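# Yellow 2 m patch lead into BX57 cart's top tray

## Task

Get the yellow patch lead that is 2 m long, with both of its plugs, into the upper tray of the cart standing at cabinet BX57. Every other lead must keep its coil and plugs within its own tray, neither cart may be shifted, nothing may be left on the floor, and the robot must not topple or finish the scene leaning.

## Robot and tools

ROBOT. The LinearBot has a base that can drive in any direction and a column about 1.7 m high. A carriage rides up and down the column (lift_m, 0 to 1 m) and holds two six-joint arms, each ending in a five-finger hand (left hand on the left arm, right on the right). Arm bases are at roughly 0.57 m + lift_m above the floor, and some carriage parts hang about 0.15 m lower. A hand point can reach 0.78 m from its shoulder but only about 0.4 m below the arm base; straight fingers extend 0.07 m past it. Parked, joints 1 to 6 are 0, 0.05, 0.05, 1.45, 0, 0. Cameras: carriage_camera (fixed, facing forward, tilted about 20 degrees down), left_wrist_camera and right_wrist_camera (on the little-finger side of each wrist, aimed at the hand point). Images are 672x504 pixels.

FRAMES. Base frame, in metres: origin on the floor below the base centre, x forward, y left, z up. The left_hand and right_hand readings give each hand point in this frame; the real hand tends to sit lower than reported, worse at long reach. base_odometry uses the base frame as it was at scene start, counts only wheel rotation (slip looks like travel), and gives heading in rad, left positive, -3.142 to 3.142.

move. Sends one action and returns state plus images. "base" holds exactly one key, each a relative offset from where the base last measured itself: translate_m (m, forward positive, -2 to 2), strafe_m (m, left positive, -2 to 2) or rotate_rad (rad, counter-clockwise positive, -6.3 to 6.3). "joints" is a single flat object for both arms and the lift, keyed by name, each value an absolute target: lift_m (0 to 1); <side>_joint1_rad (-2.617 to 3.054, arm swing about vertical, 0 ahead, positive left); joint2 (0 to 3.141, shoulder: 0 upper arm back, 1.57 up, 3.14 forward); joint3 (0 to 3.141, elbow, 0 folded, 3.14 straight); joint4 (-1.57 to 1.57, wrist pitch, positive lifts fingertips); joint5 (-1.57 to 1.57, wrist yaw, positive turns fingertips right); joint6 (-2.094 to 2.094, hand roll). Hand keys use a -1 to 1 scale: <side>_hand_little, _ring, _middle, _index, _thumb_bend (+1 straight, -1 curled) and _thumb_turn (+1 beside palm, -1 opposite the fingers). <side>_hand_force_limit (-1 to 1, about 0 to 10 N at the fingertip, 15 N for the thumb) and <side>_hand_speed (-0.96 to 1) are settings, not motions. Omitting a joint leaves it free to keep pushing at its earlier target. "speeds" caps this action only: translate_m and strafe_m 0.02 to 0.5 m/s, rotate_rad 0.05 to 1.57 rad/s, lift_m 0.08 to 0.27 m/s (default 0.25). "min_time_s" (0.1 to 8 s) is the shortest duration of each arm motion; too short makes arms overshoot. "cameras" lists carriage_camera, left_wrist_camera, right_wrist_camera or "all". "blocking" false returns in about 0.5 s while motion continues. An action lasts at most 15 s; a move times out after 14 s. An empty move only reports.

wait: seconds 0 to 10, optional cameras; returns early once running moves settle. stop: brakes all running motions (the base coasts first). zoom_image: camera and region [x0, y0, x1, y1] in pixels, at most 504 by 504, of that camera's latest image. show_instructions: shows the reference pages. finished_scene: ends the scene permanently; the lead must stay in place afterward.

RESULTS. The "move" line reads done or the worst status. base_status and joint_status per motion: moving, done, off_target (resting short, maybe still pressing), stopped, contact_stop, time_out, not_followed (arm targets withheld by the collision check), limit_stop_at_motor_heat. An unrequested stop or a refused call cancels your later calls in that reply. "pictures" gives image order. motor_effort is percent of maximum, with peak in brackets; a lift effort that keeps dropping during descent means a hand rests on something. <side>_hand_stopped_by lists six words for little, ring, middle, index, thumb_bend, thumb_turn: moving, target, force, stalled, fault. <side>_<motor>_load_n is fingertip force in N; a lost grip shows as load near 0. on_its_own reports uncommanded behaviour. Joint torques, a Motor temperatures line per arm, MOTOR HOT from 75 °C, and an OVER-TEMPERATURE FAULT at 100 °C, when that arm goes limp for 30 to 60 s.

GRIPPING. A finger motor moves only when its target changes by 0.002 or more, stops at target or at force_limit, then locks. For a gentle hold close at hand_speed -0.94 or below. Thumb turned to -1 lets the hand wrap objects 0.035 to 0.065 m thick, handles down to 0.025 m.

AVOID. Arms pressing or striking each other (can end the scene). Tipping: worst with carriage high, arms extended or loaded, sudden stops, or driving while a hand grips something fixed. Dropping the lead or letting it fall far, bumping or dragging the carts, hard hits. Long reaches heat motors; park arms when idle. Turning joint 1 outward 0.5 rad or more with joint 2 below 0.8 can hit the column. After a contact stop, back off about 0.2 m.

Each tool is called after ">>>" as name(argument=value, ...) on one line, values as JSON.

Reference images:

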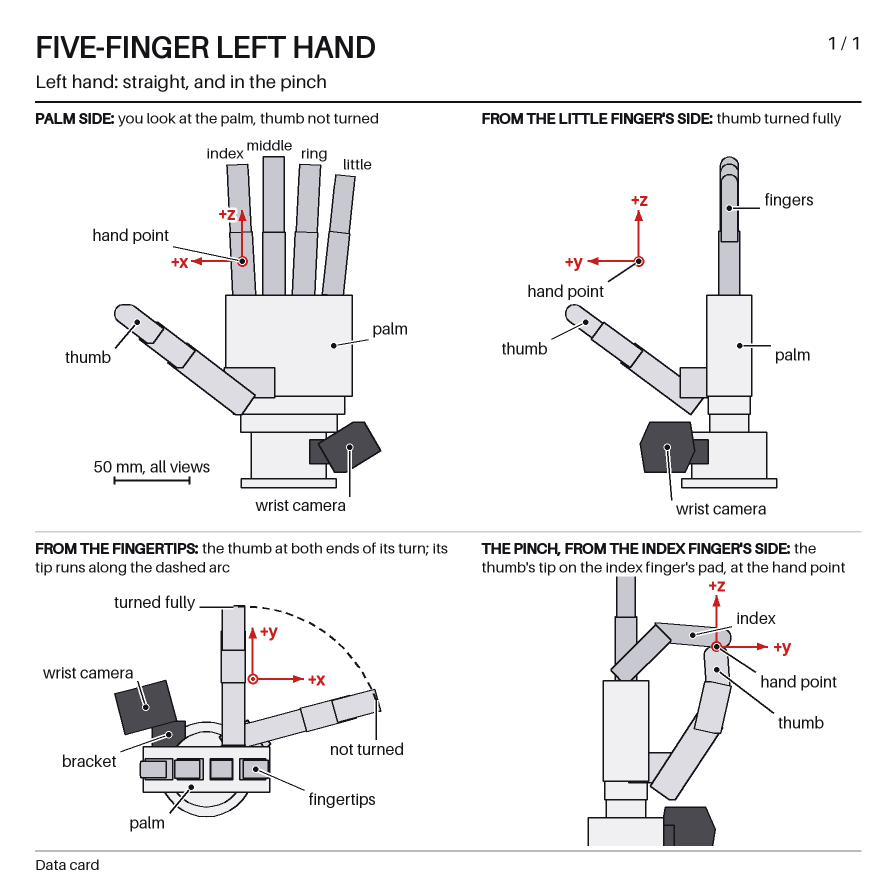

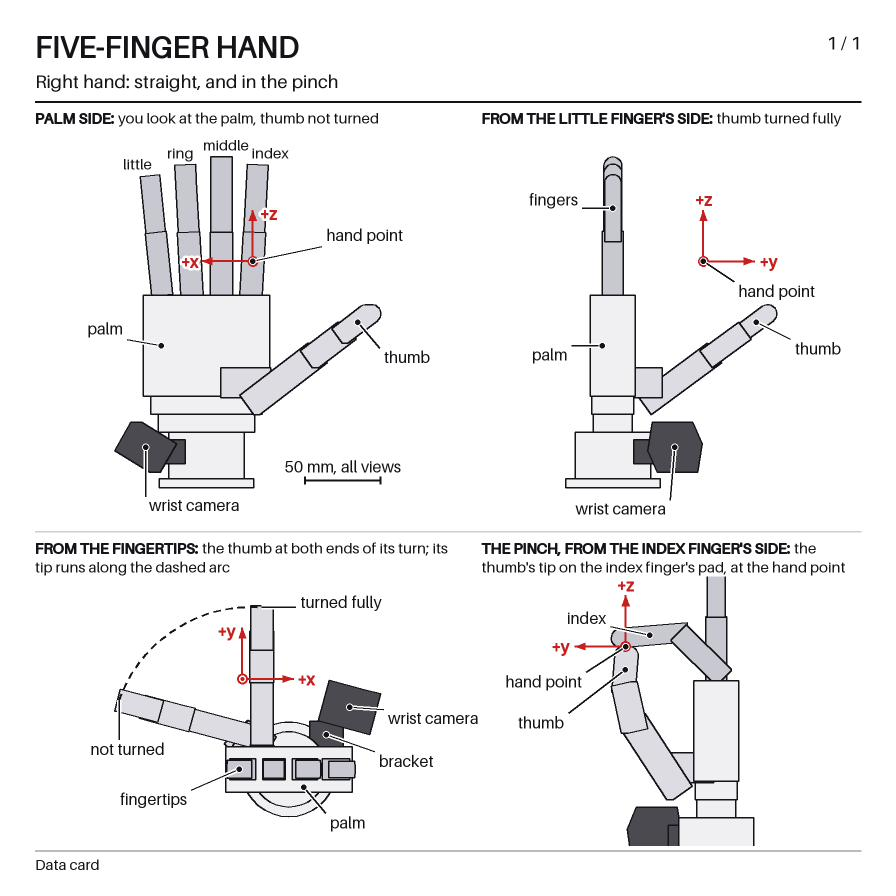

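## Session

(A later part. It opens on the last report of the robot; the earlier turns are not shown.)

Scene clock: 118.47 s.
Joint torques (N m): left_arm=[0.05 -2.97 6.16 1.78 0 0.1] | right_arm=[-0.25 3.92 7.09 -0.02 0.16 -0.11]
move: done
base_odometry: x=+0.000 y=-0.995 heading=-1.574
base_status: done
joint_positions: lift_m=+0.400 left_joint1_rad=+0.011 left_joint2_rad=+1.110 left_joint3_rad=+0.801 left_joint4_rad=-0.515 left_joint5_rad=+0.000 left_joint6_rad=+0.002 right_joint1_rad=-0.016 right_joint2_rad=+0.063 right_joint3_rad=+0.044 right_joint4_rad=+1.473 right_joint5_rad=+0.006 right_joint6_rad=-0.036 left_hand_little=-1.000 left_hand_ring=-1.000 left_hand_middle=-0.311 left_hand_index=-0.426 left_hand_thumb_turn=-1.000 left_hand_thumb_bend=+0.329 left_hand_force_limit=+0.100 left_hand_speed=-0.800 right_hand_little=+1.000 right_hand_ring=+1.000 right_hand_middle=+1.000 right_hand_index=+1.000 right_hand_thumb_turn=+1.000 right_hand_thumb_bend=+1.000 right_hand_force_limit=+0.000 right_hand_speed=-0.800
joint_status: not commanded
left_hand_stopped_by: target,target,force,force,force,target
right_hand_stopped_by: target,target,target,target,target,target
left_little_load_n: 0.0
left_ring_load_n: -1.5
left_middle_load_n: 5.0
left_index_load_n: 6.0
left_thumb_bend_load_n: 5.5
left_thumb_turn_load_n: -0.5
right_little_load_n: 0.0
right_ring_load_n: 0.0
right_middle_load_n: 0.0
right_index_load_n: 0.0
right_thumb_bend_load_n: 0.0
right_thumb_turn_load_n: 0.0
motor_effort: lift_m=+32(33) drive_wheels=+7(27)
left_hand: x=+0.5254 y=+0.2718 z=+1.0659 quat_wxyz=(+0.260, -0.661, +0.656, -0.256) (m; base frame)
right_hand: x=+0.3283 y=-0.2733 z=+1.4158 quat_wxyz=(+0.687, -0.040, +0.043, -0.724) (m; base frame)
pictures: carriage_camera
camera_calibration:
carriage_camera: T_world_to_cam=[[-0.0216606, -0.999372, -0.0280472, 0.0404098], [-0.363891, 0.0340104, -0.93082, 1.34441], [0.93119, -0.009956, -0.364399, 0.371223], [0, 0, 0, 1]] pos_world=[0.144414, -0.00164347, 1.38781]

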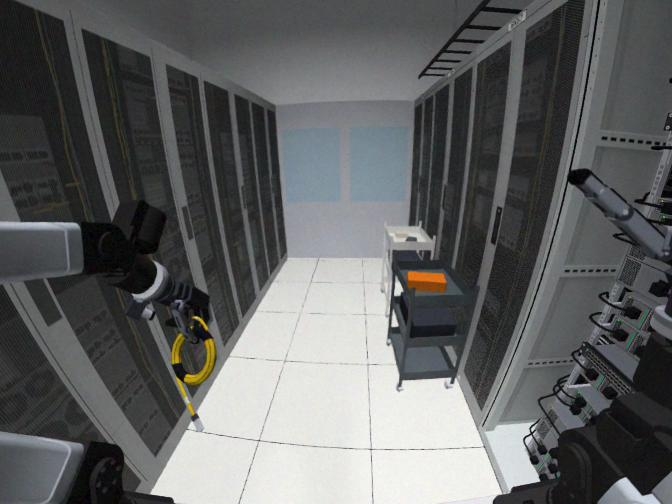

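>>> move(base={"strafe_m": 0.18}, joints={"lift_m": 0.5}, speeds={"strafe_m": 0.25}, cameras=[])

>>> move(base={"translate_m": 1.0}, speeds={"translate_m": 0.35}, cameras=["carriage_camera"])

>>> move(base={"rotate_rad": -1.571}, speeds={"rotate_rad": 0.6}, cameras=["carriage_camera", "left_wrist_camera"])

Scene clock: 120.97 s.
Joint torques (N m): left_arm=[-0.08 -3.04 6.74 1.74 0.03 0.1] | right_arm=[-0.17 3.95 7.13 0.01 0.16 -0.1]
move: done
base_odometry: x=+0.180 y=-0.995 heading=-1.573
base_status: done
joint_positions: lift_m=+0.500 left_joint1_rad=+0.011 left_joint2_rad=+1.110 left_joint3_rad=+0.795 left_joint4_rad=-0.513 left_joint5_rad=-0.002 left_joint6_rad=+0.002 right_joint1_rad=-0.016 right_joint2_rad=+0.063 right_joint3_rad=+0.044 right_joint4_rad=+1.473 right_joint5_rad=+0.006 right_joint6_rad=-0.036 left_hand_little=-1.000 left_hand_ring=-1.000 left_hand_middle=-0.311 left_hand_index=-0.426 left_hand_thumb_turn=-1.000 left_hand_thumb_bend=+0.329 left_hand_force_limit=+0.100 left_hand_speed=-0.800 right_hand_little=+1.000 right_hand_ring=+1.000 right_hand_middle=+1.000 right_hand_index=+1.000 right_hand_thumb_turn=+1.000 right_hand_thumb_bend=+1.000 right_hand_force_limit=+0.000 right_hand_speed=-0.800
joint_status: all done
left_hand_stopped_by: target,target,force,force,force,target
right_hand_stopped_by: target,target,target,target,target,target
left_little_load_n: 0.0
left_ring_load_n: -2.0
left_middle_load_n: 5.0
left_index_load_n: 6.0
left_thumb_bend_load_n: 5.5
left_thumb_turn_load_n: -0.5
right_little_load_n: 0.0
right_ring_load_n: 0.0
right_middle_load_n: 0.0
right_index_load_n: 0.0
right_thumb_bend_load_n: 0.0
right_thumb_turn_load_n: 0.0
motor_effort: lift_m=+32(40) drive_wheels=-1(17)
left_hand: x=+0.5244 y=+0.2724 z=+1.1636 quat_wxyz=(+0.259, -0.662, +0.656, -0.254) (m; base frame)
right_hand: x=+0.3283 y=-0.2732 z=+1.5158 quat_wxyz=(+0.687, -0.040, +0.043, -0.724) (m; base frame)
pictures: none
No camera images: "cameras" was empty.

Scene clock: 125.63 s.
Joint torques (N m): left_arm=[-0.05 -3.02 6.74 1.75 0.02 0.1] | right_arm=[-0.24 3.9 7.21 -0.03 0.17 -0.11]
move: done
base_odometry: x=+0.178 y=-1.995 heading=-1.573
base_status: done
joint_positions: lift_m=+0.500 left_joint1_rad=+0.011 left_joint2_rad=+1.110 left_joint3_rad=+0.795 left_joint4_rad=-0.514 left_joint5_rad=-0.002 left_joint6_rad=+0.002 right_joint1_rad=-0.016 right_joint2_rad=+0.063 right_joint3_rad=+0.044 right_joint4_rad=+1.474 right_joint5_rad=+0.006 right_joint6_rad=-0.036 left_hand_little=-1.000 left_hand_ring=-1.000 left_hand_middle=-0.311 left_hand_index=-0.426 left_hand_thumb_turn=-1.000 left_hand_thumb_bend=+0.329 left_hand_force_limit=+0.100 left_hand_speed=-0.800 right_hand_little=+1.000 right_hand_ring=+1.000 right_hand_middle=+1.000 right_hand_index=+1.000 right_hand_thumb_turn=+1.000 right_hand_thumb_bend=+1.000 right_hand_force_limit=+0.000 right_hand_speed=-0.800
joint_status: not commanded
left_hand_stopped_by: target,target,force,force,force,target
right_hand_stopped_by: target,target,target,target,target,target
left_little_load_n: 0.0
left_ring_load_n: -1.5
left_middle_load_n: 5.0
left_index_load_n: 6.0
left_thumb_bend_load_n: 5.5
left_thumb_turn_load_n: -1.0
right_little_load_n: 0.0
right_ring_load_n: 0.0
right_middle_load_n: 0.0
right_index_load_n: 0.0
right_thumb_bend_load_n: 0.0
right_thumb_turn_load_n: 0.0
motor_effort: lift_m=+33(33) drive_wheels=+10(20)
left_hand: x=+0.5242 y=+0.2724 z=+1.1636 quat_wxyz=(+0.259, -0.662, +0.656, -0.254) (m; base frame)
right_hand: x=+0.3279 y=-0.2732 z=+1.5159 quat_wxyz=(+0.687, -0.039, +0.043, -0.724) (m; base frame)
pictures: carriage_camera
camera_calibration:
carriage_camera: T_world_to_cam=[[-0.0216606, -0.999372, -0.0280472, 0.0432145], [-0.363891, 0.0340104, -0.93082, 1.43749], [0.93119, -0.009956, -0.364399, 0.407663], [0, 0, 0, 1]] pos_world=[0.144414, -0.00164347, 1.48781]

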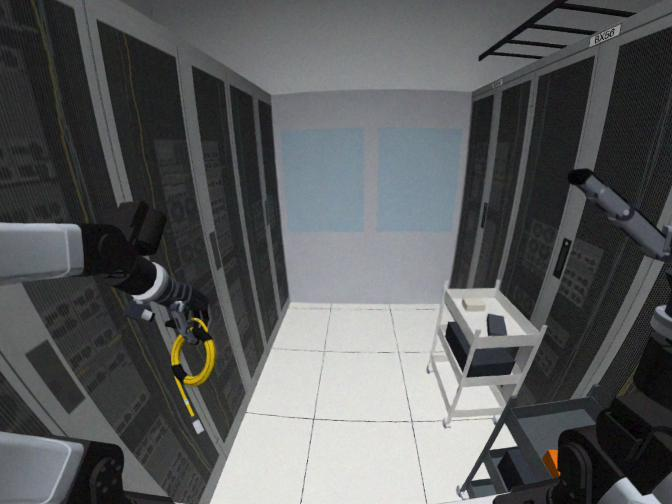

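Scene clock: 129.30 s.
Joint torques (N m): left_arm=[-0.02 -3.02 6.74 1.76 0.02 0.1] | right_arm=[-0.24 3.95 7.12 0 0.17 -0.11]
move: done
base_odometry: x=+0.178 y=-1.995 heading=+3.140
base_status: done
joint_positions: lift_m=+0.500 left_joint1_rad=+0.011 left_joint2_rad=+1.110 left_joint3_rad=+0.795 left_joint4_rad=-0.514 left_joint5_rad=-0.002 left_joint6_rad=+0.002 right_joint1_rad=-0.016 right_joint2_rad=+0.063 right_joint3_rad=+0.044 right_joint4_rad=+1.473 right_joint5_rad=+0.006 right_joint6_rad=-0.036 left_hand_little=-1.000 left_hand_ring=-1.000 left_hand_middle=-0.311 left_hand_index=-0.426 left_hand_thumb_turn=-1.000 left_hand_thumb_bend=+0.329 left_hand_force_limit=+0.100 left_hand_speed=-0.800 right_hand_little=+1.000 right_hand_ring=+1.000 right_hand_middle=+1.000 right_hand_index=+1.000 right_hand_thumb_turn=+1.000 right_hand_thumb_bend=+1.000 right_hand_force_limit=+0.000 right_hand_speed=-0.800
joint_status: not commanded
left_hand_stopped_by: target,target,force,force,force,target
right_hand_stopped_by: target,target,target,target,target,target
left_little_load_n: 0.0
left_ring_load_n: -2.0
left_middle_load_n: 5.0
left_index_load_n: 6.0
left_thumb_bend_load_n: 6.0
left_thumb_turn_load_n: -0.5
right_little_load_n: 0.0
right_ring_load_n: 0.0
right_middle_load_n: 0.0
right_index_load_n: -0.5
right_thumb_bend_load_n: 0.0
right_thumb_turn_load_n: 0.0
motor_effort: lift_m=+32(33) drive_wheels=+7(20)
left_hand: x=+0.5240 y=+0.2722 z=+1.1635 quat_wxyz=(+0.259, -0.662, +0.656, -0.254) (m; base frame)
right_hand: x=+0.3282 y=-0.2732 z=+1.5158 quat_wxyz=(+0.687, -0.040, +0.043, -0.724) (m; base frame)
pictures: carriage_camera, left_wrist_camera
camera_calibration:
carriage_camera: T_world_to_cam=[[-0.0216606, -0.999372, -0.0280472, 0.0432145], [-0.363891, 0.0340104, -0.93082, 1.43749], [0.93119, -0.009956, -0.364399, 0.407663], [0, 0, 0, 1]] pos_world=[0.144414, -0.00164347, 1.48781]
left_wrist_camera: T_world_to_cam=[[0.726283, -0.277903, 0.628715, -1.03014], [-0.531125, -0.807498, 0.25662, 0.195027], [0.43637, -0.520305, -0.734073, 0.876791], [0, 0, 0, 1]] pos_world=[0.469155, 0.327402, 1.24125]

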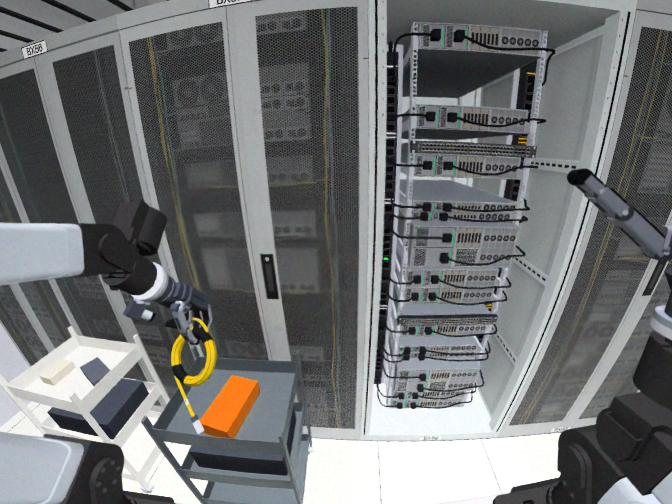

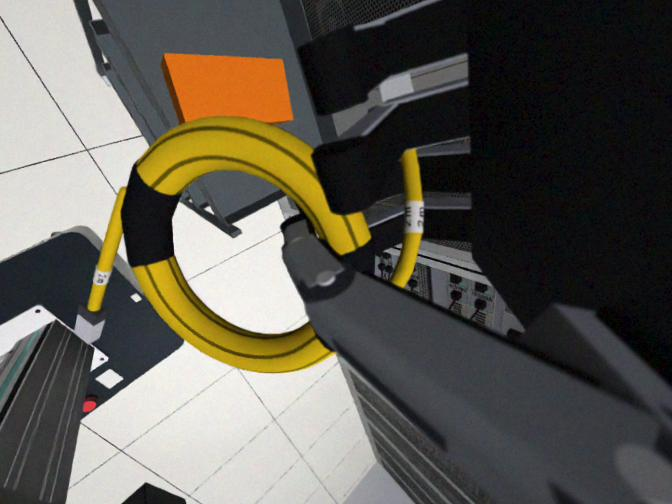

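>>> move(base={"strafe_m": 0.24}, speeds={"strafe_m": 0.2}, cameras=[])

>>> move(base={"translate_m": 0.08}, joints={"left_joint2_rad": 1.6, "left_joint3_rad": 1.3, "lift_m": 0.4}, speeds={"translate_m": 0.1, "lift_m": 0.15}, min_time_s=2, cameras=["carriage_camera", "left_wrist_camera"])

>>> zoom_image(camera="carriage_camera", region=[120, 250, 370, 500])

Scene clock: 132.37 s.
Joint torques (N m): left_arm=[-0.02 -3.02 6.74 1.76 0.02 0.1] | right_arm=[-0.27 3.92 7.1 0 0.16 -0.1]
move: done
base_odometry: x=+0.178 y=-2.235 heading=+3.139
base_status: done
joint_positions: lift_m=+0.500 left_joint1_rad=+0.011 left_joint2_rad=+1.110 left_joint3_rad=+0.795 left_joint4_rad=-0.514 left_joint5_rad=-0.002 left_joint6_rad=+0.002 right_joint1_rad=-0.016 right_joint2_rad=+0.063 right_joint3_rad=+0.044 right_joint4_rad=+1.473 right_joint5_rad=+0.006 right_joint6_rad=-0.036 left_hand_little=-1.000 left_hand_ring=-1.000 left_hand_middle=-0.311 left_hand_index=-0.426 left_hand_thumb_turn=-1.000 left_hand_thumb_bend=+0.329 left_hand_force_limit=+0.100 left_hand_speed=-0.800 right_hand_little=+1.000 right_hand_ring=+1.000 right_hand_middle=+1.000 right_hand_index=+1.000 right_hand_thumb_turn=+1.000 right_hand_thumb_bend=+1.000 right_hand_force_limit=+0.000 right_hand_speed=-0.800
joint_status: not commanded
left_hand_stopped_by: target,target,force,force,force,target
right_hand_stopped_by: target,target,target,target,target,target
left_little_load_n: 0.0
left_ring_load_n: -1.5
left_middle_load_n: 5.0
left_index_load_n: 6.0
left_thumb_bend_load_n: 6.0
left_thumb_turn_load_n: -0.5
right_little_load_n: 0.0
right_ring_load_n: 0.0
right_middle_load_n: 0.0
right_index_load_n: 0.0
right_thumb_bend_load_n: 0.0
right_thumb_turn_load_n: 0.0
motor_effort: lift_m=+32(33) drive_wheels=-8(21)
left_hand: x=+0.5240 y=+0.2722 z=+1.1635 quat_wxyz=(+0.259, -0.662, +0.656, -0.254) (m; base frame)
right_hand: x=+0.3282 y=-0.2732 z=+1.5158 quat_wxyz=(+0.687, -0.040, +0.043, -0.724) (m; base frame)
pictures: none
No camera images: "cameras" was empty.

Scene clock: 134.67 s.
Joint torques (N m): left_arm=[-0.02 -5.24 9.2 1.73 0.02 0.1] | right_arm=[-0.25 3.95 7.13 -0.02 0.17 -0.1]
move: done
base_odometry: x=+0.098 y=-2.235 heading=+3.139
base_status: done
joint_positions: lift_m=+0.400 left_joint1_rad=+0.011 left_joint2_rad=+1.597 left_joint3_rad=+1.267 left_joint4_rad=-0.514 left_joint5_rad=-0.002 left_joint6_rad=+0.002 right_joint1_rad=-0.016 right_joint2_rad=+0.063 right_joint3_rad=+0.044 right_joint4_rad=+1.475 right_joint5_rad=+0.006 right_joint6_rad=-0.036 left_hand_little=-1.000 left_hand_ring=-1.000 left_hand_middle=-0.311 left_hand_index=-0.426 left_hand_thumb_turn=-1.000 left_hand_thumb_bend=+0.329 left_hand_force_limit=+0.100 left_hand_speed=-0.800 right_hand_little=+1.000 right_hand_ring=+1.000 right_hand_middle=+1.000 right_hand_index=+1.000 right_hand_thumb_turn=+1.000 right_hand_thumb_bend=+1.000 right_hand_force_limit=+0.000 right_hand_speed=-0.800
joint_status: all done
left_hand_stopped_by: target,target,force,force,force,target
right_hand_stopped_by: target,target,target,target,target,target
left_little_load_n: 0.0
left_ring_load_n: -1.5
left_middle_load_n: 5.0
left_index_load_n: 6.0
left_thumb_bend_load_n: 5.5
left_thumb_turn_load_n: -0.5
right_little_load_n: 0.0
right_ring_load_n: 0.0
right_middle_load_n: 0.0
right_index_load_n: 0.0
right_thumb_bend_load_n: 0.0
right_thumb_turn_load_n: 0.0
motor_effort: lift_m=+26(28) drive_wheels=+4(16)
left_hand: x=+0.6444 y=+0.2736 z=+1.0855 quat_wxyz=(+0.253, -0.664, +0.658, -0.249) (m; base frame)
right_hand: x=+0.3278 y=-0.2732 z=+1.4164 quat_wxyz=(+0.687, -0.039, +0.042, -0.724) (m; base frame)
pictures: carriage_camera, left_wrist_camera
camera_calibration:
carriage_camera: T_world_to_cam=[[-0.0216606, -0.999372, -0.0280472, 0.0404238], [-0.363891, 0.0340104, -0.93082, 1.34487], [0.93119, -0.009956, -0.364399, 0.371405], [0, 0, 0, 1]] pos_world=[0.144414, -0.00164347, 1.38831]
left_wrist_camera: T_world_to_cam=[[0.736012, -0.277732, 0.617374, -1.06218], [-0.527003, -0.807485, 0.265019, 0.268273], [0.424916, -0.520416, -0.740685, 0.782211], [0, 0, 0, 1]] pos_world=[0.59078, 0.328701, 1.16403]

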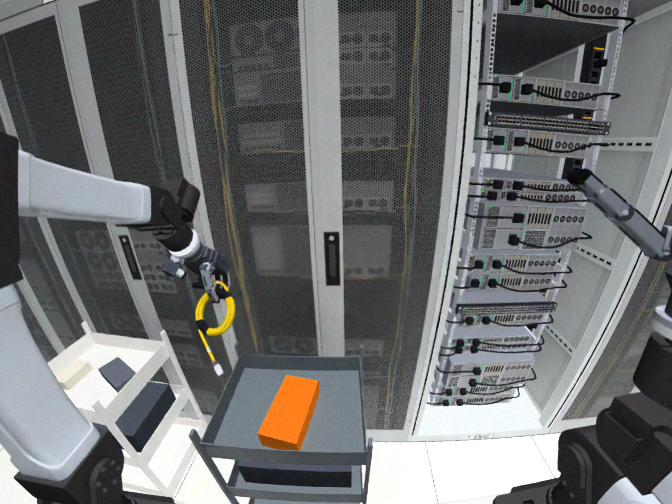

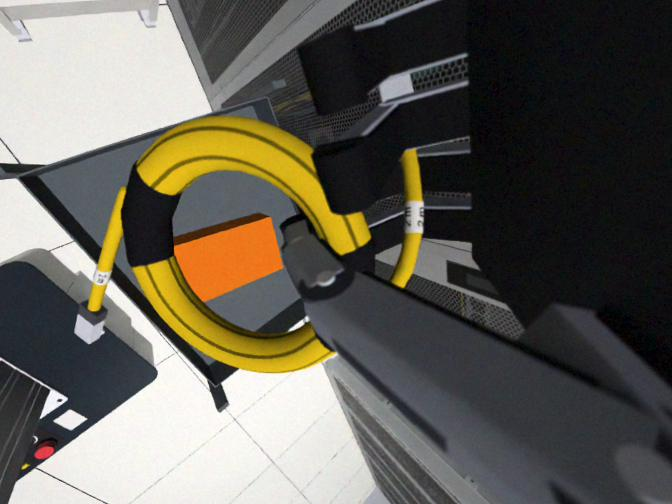

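Scaled by 2.016 from the camera's 672x504 image, which has a finer 960x720 frame.

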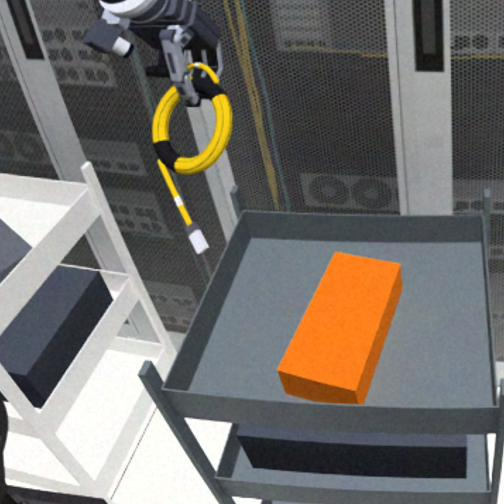

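>>> move(joints={"lift_m": 0.13}, speeds={"lift_m": 0.15}, cameras=["carriage_camera", "left_wrist_camera"])

>>> zoom_image(camera="carriage_camera", region=[150, 200, 400, 400])

Scene clock: 137.57 s.
Joint torques (N m): left_arm=[-0.14 -5.83 8.29 1.77 0.02 0.1] | right_arm=[-0.25 3.93 7.1 -0.02 0.17 -0.1]
move: done
base_odometry: x=+0.098 y=-2.235 heading=+3.139
base_status: not commanded
joint_positions: lift_m=+0.130 left_joint1_rad=+0.011 left_joint2_rad=+1.605 left_joint3_rad=+1.277 left_joint4_rad=-0.517 left_joint5_rad=-0.002 left_joint6_rad=+0.002 right_joint1_rad=-0.016 right_joint2_rad=+0.063 right_joint3_rad=+0.044 right_joint4_rad=+1.475 right_joint5_rad=+0.006 right_joint6_rad=-0.036 left_hand_little=-1.000 left_hand_ring=-1.000 left_hand_middle=-0.311 left_hand_index=-0.426 left_hand_thumb_turn=-1.000 left_hand_thumb_bend=+0.329 left_hand_force_limit=+0.100 left_hand_speed=-0.800 right_hand_little=+1.000 right_hand_ring=+1.000 right_hand_middle=+1.000 right_hand_index=+1.000 right_hand_thumb_turn=+1.000 right_hand_thumb_bend=+1.000 right_hand_force_limit=+0.000 right_hand_speed=-0.800
joint_status: all done
left_hand_stopped_by: target,target,force,force,force,target
right_hand_stopped_by: target,target,target,target,target,target
left_little_load_n: 0.0
left_ring_load_n: -1.5
left_middle_load_n: 5.0
left_index_load_n: 6.0
left_thumb_bend_load_n: 5.5
left_thumb_turn_load_n: -0.5
right_little_load_n: 0.0
right_ring_load_n: 0.0
right_middle_load_n: 0.0
right_index_load_n: 0.0
right_thumb_bend_load_n: 0.0
right_thumb_turn_load_n: 0.0
motor_effort: lift_m=+26(27) drive_wheels=-3(11)
left_hand: x=+0.6463 y=+0.2736 z=+0.8158 quat_wxyz=(+0.253, -0.664, +0.658, -0.248) (m; base frame)
right_hand: x=+0.3278 y=-0.2732 z=+1.1464 quat_wxyz=(+0.687, -0.039, +0.042, -0.724) (m; base frame)
pictures: carriage_camera, left_wrist_camera
camera_calibration:
carriage_camera: T_world_to_cam=[[-0.0216606, -0.999372, -0.0280472, 0.0328511], [-0.363891, 0.0340104, -0.93082, 1.09355], [0.93119, -0.009956, -0.364399, 0.273017], [0, 0, 0, 1]] pos_world=[0.144414, -0.00164347, 1.11831]
left_wrist_camera: T_world_to_cam=[[0.736727, -0.277732, 0.616521, -0.896786], [-0.526736, -0.807435, 0.265701, 0.339936], [0.424007, -0.520493, -0.741151, 0.582698], [0, 0, 0, 1]] pos_world=[0.592675, 0.328701, 0.894433]

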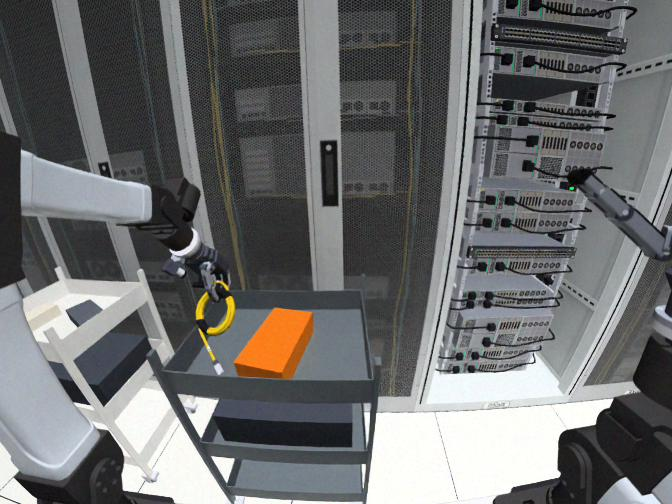

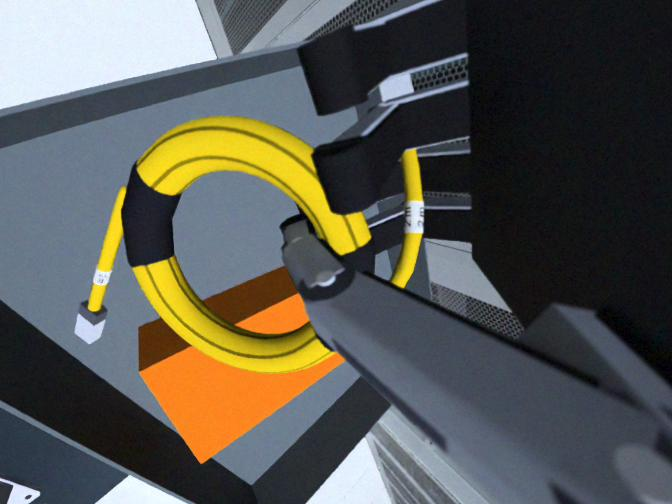

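Scaled by 2.016 from the camera's 672x504 image, which has a finer 960x720 frame.

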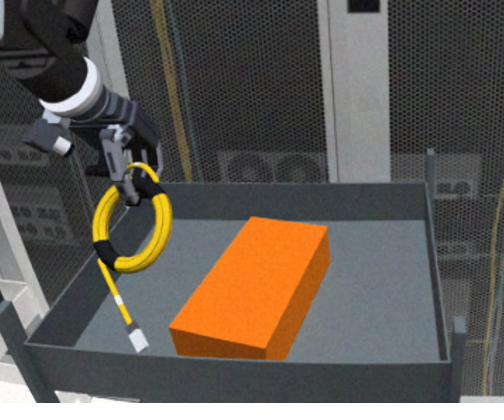

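>>> move(joints={"left_joint2_rad": 1.68, "left_joint3_rad": 1.38}, min_time_s=1, cameras=[])

>>> move(joints={"lift_m": 0.09}, speeds={"lift_m": 0.08}, cameras=["carriage_camera", "left_wrist_camera"])

>>> zoom_image(camera="carriage_camera", region=[150, 200, 400, 400])

Scene clock: 139.03 s.
Joint torques (N m): left_arm=[-0.01 -5.78 9.2 1.76 0.02 0.1] | right_arm=[-0.24 3.92 7.13 -0.02 0.17 -0.1]
move: done
base_odometry: x=+0.098 y=-2.235 heading=+3.139
base_status: not commanded
joint_positions: lift_m=+0.130 left_joint1_rad=+0.011 left_joint2_rad=+1.677 left_joint3_rad=+1.347 left_joint4_rad=-0.517 left_joint5_rad=-0.002 left_joint6_rad=+0.002 right_joint1_rad=-0.016 right_joint2_rad=+0.063 right_joint3_rad=+0.044 right_joint4_rad=+1.475 right_joint5_rad=+0.006 right_joint6_rad=-0.036 left_hand_little=-1.000 left_hand_ring=-1.000 left_hand_middle=-0.311 left_hand_index=-0.426 left_hand_thumb_turn=-1.000 left_hand_thumb_bend=+0.329 left_hand_force_limit=+0.100 left_hand_speed=-0.800 right_hand_little=+1.000 right_hand_ring=+1.000 right_hand_middle=+1.000 right_hand_index=+1.000 right_hand_thumb_turn=+1.000 right_hand_thumb_bend=+1.000 right_hand_force_limit=+0.000 right_hand_speed=-0.800
joint_status: all done
left_hand_stopped_by: target,target,force,force,force,target
right_hand_stopped_by: target,target,target,target,target,target
left_little_load_n: 0.0
left_ring_load_n: -1.5
left_middle_load_n: 5.0
left_index_load_n: 6.0
left_thumb_bend_load_n: 5.5
left_thumb_turn_load_n: -0.5
right_little_load_n: 0.0
right_ring_load_n: 0.0
right_middle_load_n: 0.0
right_index_load_n: 0.0
right_thumb_bend_load_n: 0.0
right_thumb_turn_load_n: 0.0
motor_effort: lift_m=+27(27) drive_wheels=+2(10)
left_hand: x=+0.6647 y=+0.2738 z=+0.8137 quat_wxyz=(+0.252, -0.665, +0.658, -0.248) (m; base frame)
right_hand: x=+0.3278 y=-0.2732 z=+1.1464 quat_wxyz=(+0.687, -0.039, +0.042, -0.724) (m; base frame)
pictures: none
No camera images: "cameras" was empty.

Scene clock: 139.90 s.
Joint torques (N m): left_arm=[-0.02 -6.17 8.64 1.76 0.02 0.1] | right_arm=[-0.24 3.99 7.1 -0.04 0.17 -0.1]
move: done
base_odometry: x=+0.098 y=-2.235 heading=+3.139
base_status: not commanded
joint_positions: lift_m=+0.090 left_joint1_rad=+0.011 left_joint2_rad=+1.683 left_joint3_rad=+1.353 left_joint4_rad=-0.517 left_joint5_rad=-0.002 left_joint6_rad=+0.002 right_joint1_rad=-0.016 right_joint2_rad=+0.063 right_joint3_rad=+0.044 right_joint4_rad=+1.475 right_joint5_rad=+0.006 right_joint6_rad=-0.036 left_hand_little=-1.000 left_hand_ring=-1.000 left_hand_middle=-0.311 left_hand_index=-0.426 left_hand_thumb_turn=-1.000 left_hand_thumb_bend=+0.329 left_hand_force_limit=+0.100 left_hand_speed=-0.800 right_hand_little=+1.000 right_hand_ring=+1.000 right_hand_middle=+1.000 right_hand_index=+1.000 right_hand_thumb_turn=+1.000 right_hand_thumb_bend=+1.000 right_hand_force_limit=+0.000 right_hand_speed=-0.800
joint_status: all done
left_hand_stopped_by: target,target,force,force,force,target
right_hand_stopped_by: target,target,target,target,target,target
left_little_load_n: 0.0
left_ring_load_n: -1.5
left_middle_load_n: 5.0
left_index_load_n: 6.0
left_thumb_bend_load_n: 5.5
left_thumb_turn_load_n: -0.5
right_little_load_n: 0.0
right_ring_load_n: 0.5
right_middle_load_n: 0.0
right_index_load_n: 0.0
right_thumb_bend_load_n: 0.0
right_thumb_turn_load_n: 0.0
motor_effort: lift_m=+26(27) drive_wheels=-1(9)
left_hand: x=+0.6666 y=+0.2738 z=+0.7740 quat_wxyz=(+0.253, -0.664, +0.658, -0.248) (m; base frame)
right_hand: x=+0.3278 y=-0.2732 z=+1.1065 quat_wxyz=(+0.687, -0.039, +0.042, -0.724) (m; base frame)
pictures: carriage_camera, left_wrist_camera
camera_calibration:
carriage_camera: T_world_to_cam=[[-0.0216606, -0.999372, -0.0280472, 0.0317292], [-0.363891, 0.0340104, -0.93082, 1.05632], [0.93119, -0.009956, -0.364399, 0.258441], [0, 0, 0, 1]] pos_world=[0.144414, -0.00164347, 1.07831]
left_wrist_camera: T_world_to_cam=[[0.736978, -0.277747, 0.616214, -0.885773], [-0.526631, -0.807438, 0.265902, 0.361742], [0.423701, -0.520482, -0.741334, 0.543607], [0, 0, 0, 1]] pos_world=[0.612973, 0.329001, 0.852632]

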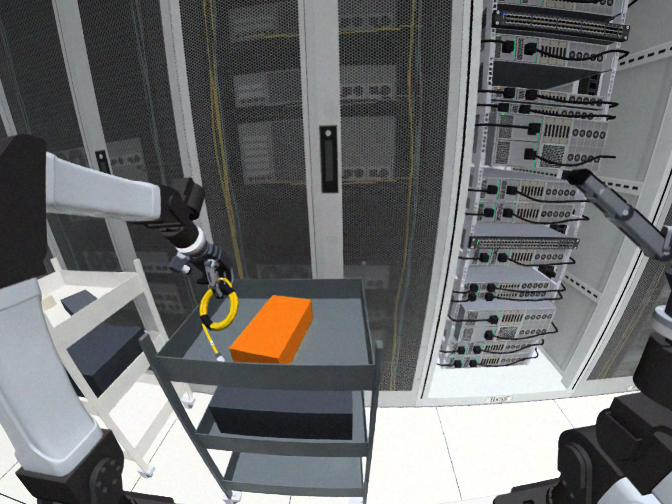

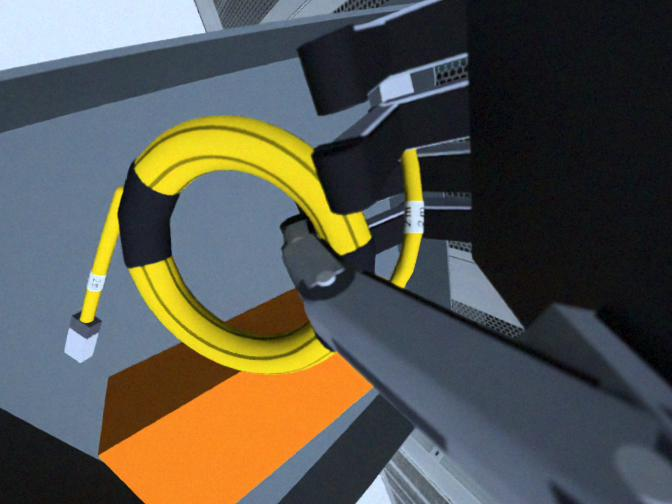

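Scaled by 2.016 from the camera's 672x504 image, which has a finer 960x720 frame.

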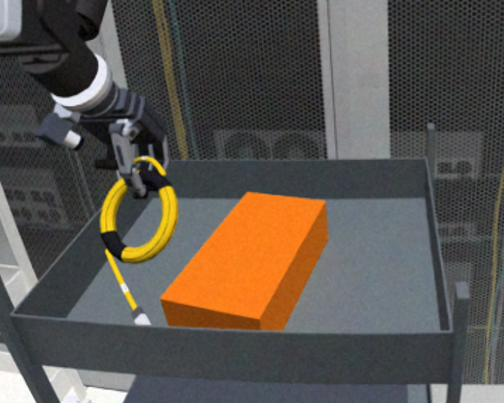

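>>> move(joints={"lift_m": 0.06, "left_joint2_rad": 1.75, "left_joint3_rad": 1.45}, speeds={"lift_m": 0.08}, cameras=["carriage_camera", "left_wrist_camera"])

>>> zoom_image(camera="carriage_camera", region=[150, 200, 400, 400])

>>> move(joints={"lift_m": 0.035, "left_joint2_rad": 1.77, "left_joint3_rad": 1.47}, speeds={"lift_m": 0.08}, cameras=["carriage_camera", "left_wrist_camera"])

>>> zoom_image(camera="carriage_camera", region=[150, 200, 400, 400])

Scene clock: 140.77 s.
Joint torques (N m): left_arm=[-0.01 -6.94 9.02 1.75 0.02 0.1] | right_arm=[-0.27 3.85 7.1 -0.02 0.16 -0.1]
move: done
base_odometry: x=+0.098 y=-2.235 heading=+3.139
base_status: not commanded
joint_positions: lift_m=+0.060 left_joint1_rad=+0.011 left_joint2_rad=+1.755 left_joint3_rad=+1.418 left_joint4_rad=-0.516 left_joint5_rad=-0.002 left_joint6_rad=+0.002 right_joint1_rad=-0.016 right_joint2_rad=+0.063 right_joint3_rad=+0.044 right_joint4_rad=+1.475 right_joint5_rad=+0.006 right_joint6_rad=-0.036 left_hand_little=-1.000 left_hand_ring=-1.000 left_hand_middle=-0.311 left_hand_index=-0.426 left_hand_thumb_turn=-1.000 left_hand_thumb_bend=+0.329 left_hand_force_limit=+0.100 left_hand_speed=-0.800 right_hand_little=+1.000 right_hand_ring=+1.000 right_hand_middle=+1.000 right_hand_index=+1.000 right_hand_thumb_turn=+1.000 right_hand_thumb_bend=+1.000 right_hand_force_limit=+0.000 right_hand_speed=-0.800
joint_status: all done
left_hand_stopped_by: target,target,force,force,force,target
right_hand_stopped_by: target,target,target,target,target,target
left_little_load_n: 0.0
left_ring_load_n: -2.0
left_middle_load_n: 5.0
left_index_load_n: 5.5
left_thumb_bend_load_n: 5.5
left_thumb_turn_load_n: -0.5
right_little_load_n: 0.0
right_ring_load_n: 0.0
right_middle_load_n: 0.0
right_index_load_n: -0.5
right_thumb_bend_load_n: 0.0
right_thumb_turn_load_n: 0.0
motor_effort: lift_m=+26(28) drive_wheels=+8(11)
left_hand: x=+0.6837 y=+0.2740 z=+0.7387 quat_wxyz=(+0.251, -0.665, +0.659, -0.246) (m; base frame)
right_hand: x=+0.3278 y=-0.2732 z=+1.0764 quat_wxyz=(+0.687, -0.039, +0.042, -0.724) (m; base frame)
pictures: carriage_camera, left_wrist_camera
camera_calibration:
carriage_camera: T_world_to_cam=[[-0.0216606, -0.999372, -0.0280472, 0.0308877], [-0.363891, 0.0340104, -0.93082, 1.02839], [0.93119, -0.009956, -0.364399, 0.247509], [0, 0, 0, 1]] pos_world=[0.144414, -0.00164347, 1.04831]
left_wrist_camera: T_world_to_cam=[[0.740721, -0.277714, 0.611724, -0.875898], [-0.524995, -0.807429, 0.269143, 0.376752], [0.41918, -0.520513, -0.743878, 0.515163], [0, 0, 0, 1]] pos_world=[0.630644, 0.329101, 0.817627]

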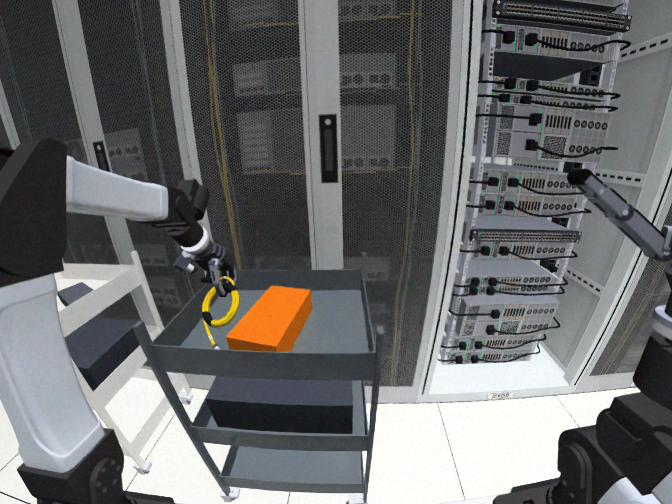

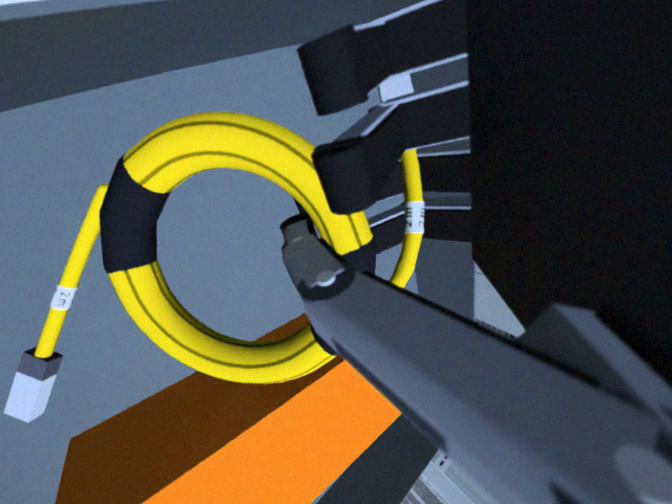

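Scaled by 2.016 from the camera's 672x504 image, which has a finer 960x720 frame.

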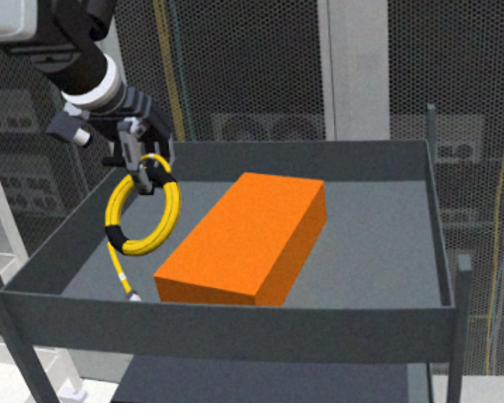

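Scene clock: 141.47 s.
Joint torques (N m): left_arm=[-0.03 -6.84 8.79 1.74 0.02 0.1] | right_arm=[-0.23 3.9 7.05 0.02 0.17 -0.1]
move: done
base_odometry: x=+0.098 y=-2.235 heading=+3.139
base_status: not commanded
joint_positions: lift_m=+0.035 left_joint1_rad=+0.011 left_joint2_rad=+1.772 left_joint3_rad=+1.442 left_joint4_rad=-0.515 left_joint5_rad=-0.002 left_joint6_rad=+0.002 right_joint1_rad=-0.016 right_joint2_rad=+0.063 right_joint3_rad=+0.044 right_joint4_rad=+1.475 right_joint5_rad=+0.006 right_joint6_rad=-0.036 left_hand_little=-1.000 left_hand_ring=-1.000 left_hand_middle=-0.311 left_hand_index=-0.426 left_hand_thumb_turn=-1.000 left_hand_thumb_bend=+0.329 left_hand_force_limit=+0.100 left_hand_speed=-0.800 right_hand_little=+1.000 right_hand_ring=+1.000 right_hand_middle=+1.000 right_hand_index=+1.000 right_hand_thumb_turn=+1.000 right_hand_thumb_bend=+1.000 right_hand_force_limit=+0.000 right_hand_speed=-0.800
joint_status: all done
left_hand_stopped_by: target,target,force,force,force,target
right_hand_stopped_by: target,target,target,target,target,target
left_little_load_n: 0.0
left_ring_load_n: -2.5
left_middle_load_n: 5.5
left_index_load_n: 5.0
left_thumb_bend_load_n: 5.5
left_thumb_turn_load_n: -0.5
right_little_load_n: 0.0
right_ring_load_n: 0.0
right_middle_load_n: 0.0
right_index_load_n: 0.0
right_thumb_bend_load_n: 0.0
right_thumb_turn_load_n: 0.0
motor_effort: lift_m=+27(27) drive_wheels=+8(9)
left_hand: x=+0.6901 y=+0.2741 z=+0.7152 quat_wxyz=(+0.253, -0.664, +0.658, -0.248) (m; base frame)
right_hand: x=+0.3278 y=-0.2732 z=+1.0514 quat_wxyz=(+0.687, -0.039, +0.042, -0.724) (m; base frame)
pictures: carriage_camera, left_wrist_camera
camera_calibration:
carriage_camera: T_world_to_cam=[[-0.0216606, -0.999372, -0.0280472, 0.0301866], [-0.363891, 0.0340104, -0.93082, 1.00512], [0.93119, -0.009956, -0.364399, 0.238399], [0, 0, 0, 1]] pos_world=[0.144414, -0.00164347, 1.02331]
left_wrist_camera: T_world_to_cam=[[0.736263, -0.277747, 0.617068, -0.86703], [-0.526899, -0.807487, 0.265221, 0.390645], [0.42461, -0.520405, -0.740868, 0.489189], [0, 0, 0, 1]] pos_world=[0.636478, 0.329201, 0.793833]

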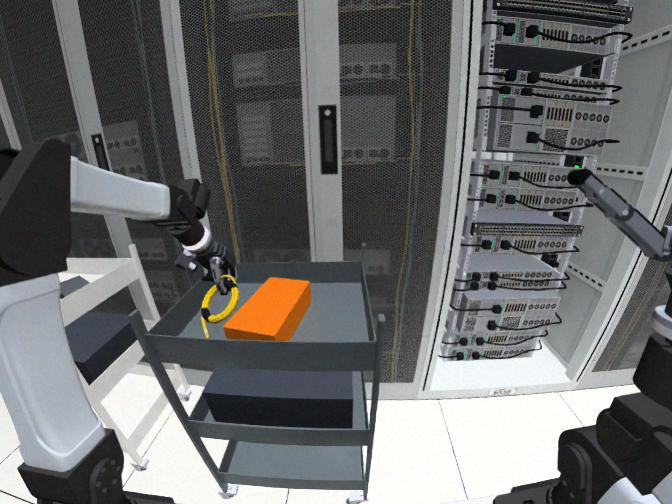

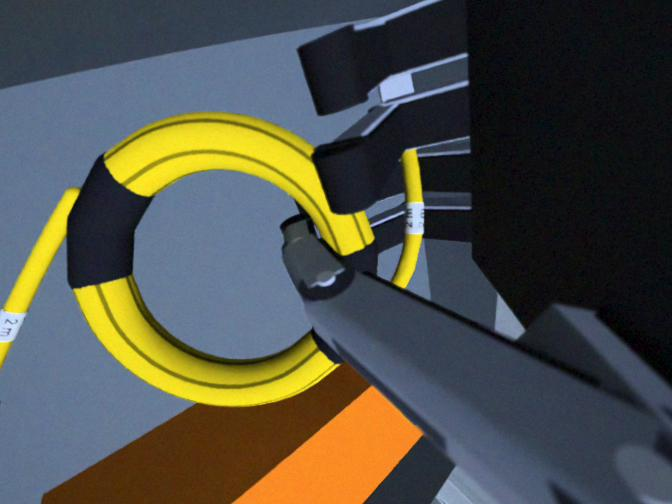

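Scaled by 2.016 from the camera's 672x504 image, which has a finer 960x720 frame.

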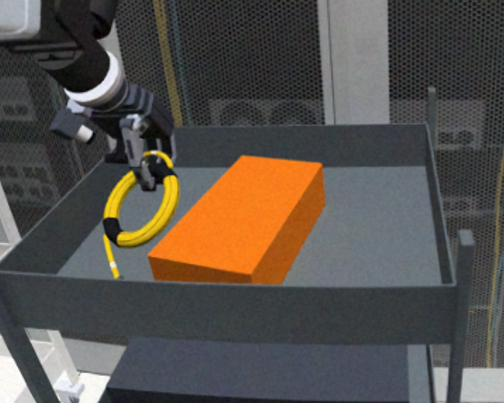

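>>> move(joints={"lift_m": 0.02}, speeds={"lift_m": 0.08}, cameras=["carriage_camera", "left_wrist_camera"])

>>> zoom_image(camera="carriage_camera", region=[150, 200, 300, 350])

Scene clock: 142.13 s.
Joint torques (N m): left_arm=[0.06 -6.82 8.38 1.71 0.02 0.1] | right_arm=[-0.24 4.1 7.13 -0.02 0.17 -0.1]
move: done
base_odometry: x=+0.098 y=-2.235 heading=+3.139
base_status: not commanded
joint_positions: lift_m=+0.020 left_joint1_rad=+0.011 left_joint2_rad=+1.774 left_joint3_rad=+1.446 left_joint4_rad=-0.511 left_joint5_rad=-0.002 left_joint6_rad=+0.002 right_joint1_rad=-0.016 right_joint2_rad=+0.063 right_joint3_rad=+0.044 right_joint4_rad=+1.475 right_joint5_rad=+0.006 right_joint6_rad=-0.036 left_hand_little=-1.000 left_hand_ring=-1.000 left_hand_middle=-0.311 left_hand_index=-0.426 left_hand_thumb_turn=-1.000 left_hand_thumb_bend=+0.329 left_hand_force_limit=+0.100 left_hand_speed=-0.800 right_hand_little=+1.000 right_hand_ring=+1.000 right_hand_middle=+1.000 right_hand_index=+1.000 right_hand_thumb_turn=+1.000 right_hand_thumb_bend=+1.000 right_hand_force_limit=+0.000 right_hand_speed=-0.800
joint_status: all done
left_hand_stopped_by: target,target,force,force,force,target
right_hand_stopped_by: target,target,target,target,target,target
left_little_load_n: 0.0
left_ring_load_n: -2.5
left_middle_load_n: 5.0
left_index_load_n: 5.0
left_thumb_bend_load_n: 5.5
left_thumb_turn_load_n: -0.5
right_little_load_n: 0.0
right_ring_load_n: 0.0
right_middle_load_n: 0.0
right_index_load_n: 0.0
right_thumb_bend_load_n: 0.0
right_thumb_turn_load_n: 0.0
motor_effort: lift_m=+26(29) drive_wheels=+6(9)
left_hand: x=+0.6921 y=+0.2741 z=+0.7018 quat_wxyz=(+0.255, -0.663, +0.657, -0.251) (m; base frame)
right_hand: x=+0.3278 y=-0.2732 z=+1.0364 quat_wxyz=(+0.687, -0.039, +0.042, -0.724) (m; base frame)
pictures: carriage_camera, left_wrist_camera
camera_calibration:
carriage_camera: T_world_to_cam=[[-0.0216606, -0.999372, -0.0280472, 0.0297659], [-0.363891, 0.0340104, -0.93082, 0.99116], [0.93119, -0.009956, -0.364399, 0.232933], [0, 0, 0, 1]] pos_world=[0.144414, -0.00164347, 1.00831]
left_wrist_camera: T_world_to_cam=[[0.732258, -0.277826, 0.621781, -0.86074], [-0.528645, -0.80747, 0.261777, 0.398904], [0.429341, -0.52039, -0.738147, 0.473174], [0, 0, 0, 1]] pos_world=[0.638009, 0.329202, 0.780039]

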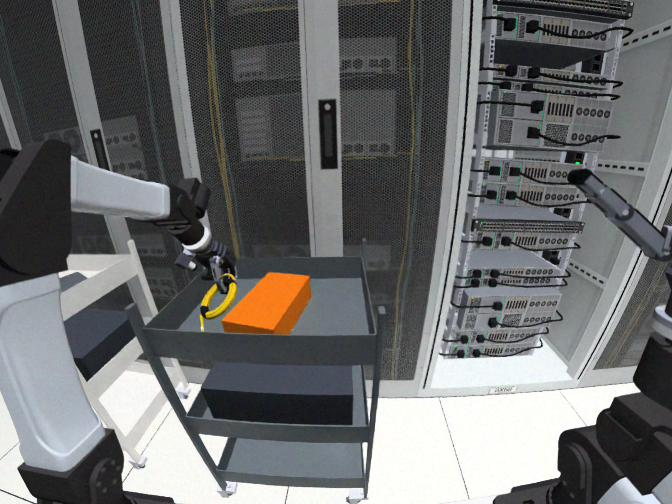

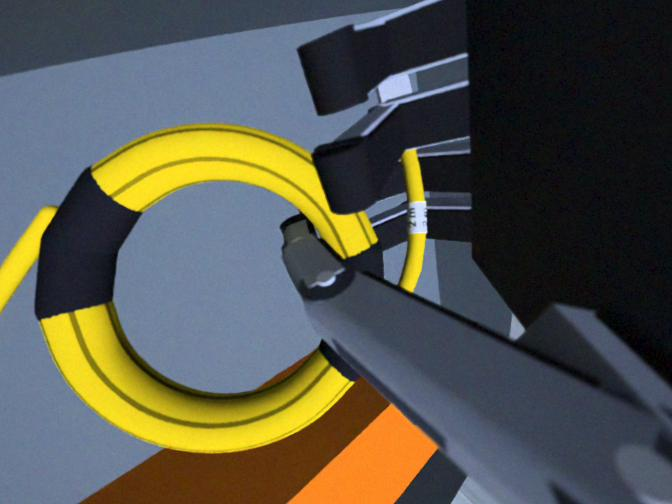

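Scaled by 3.360 from the camera's 672x504 image, which has a finer 960x720 frame.

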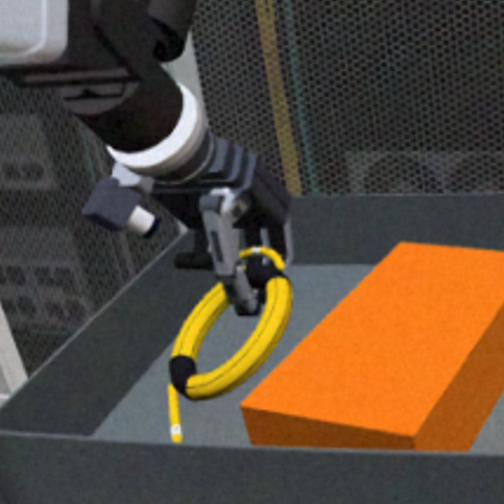

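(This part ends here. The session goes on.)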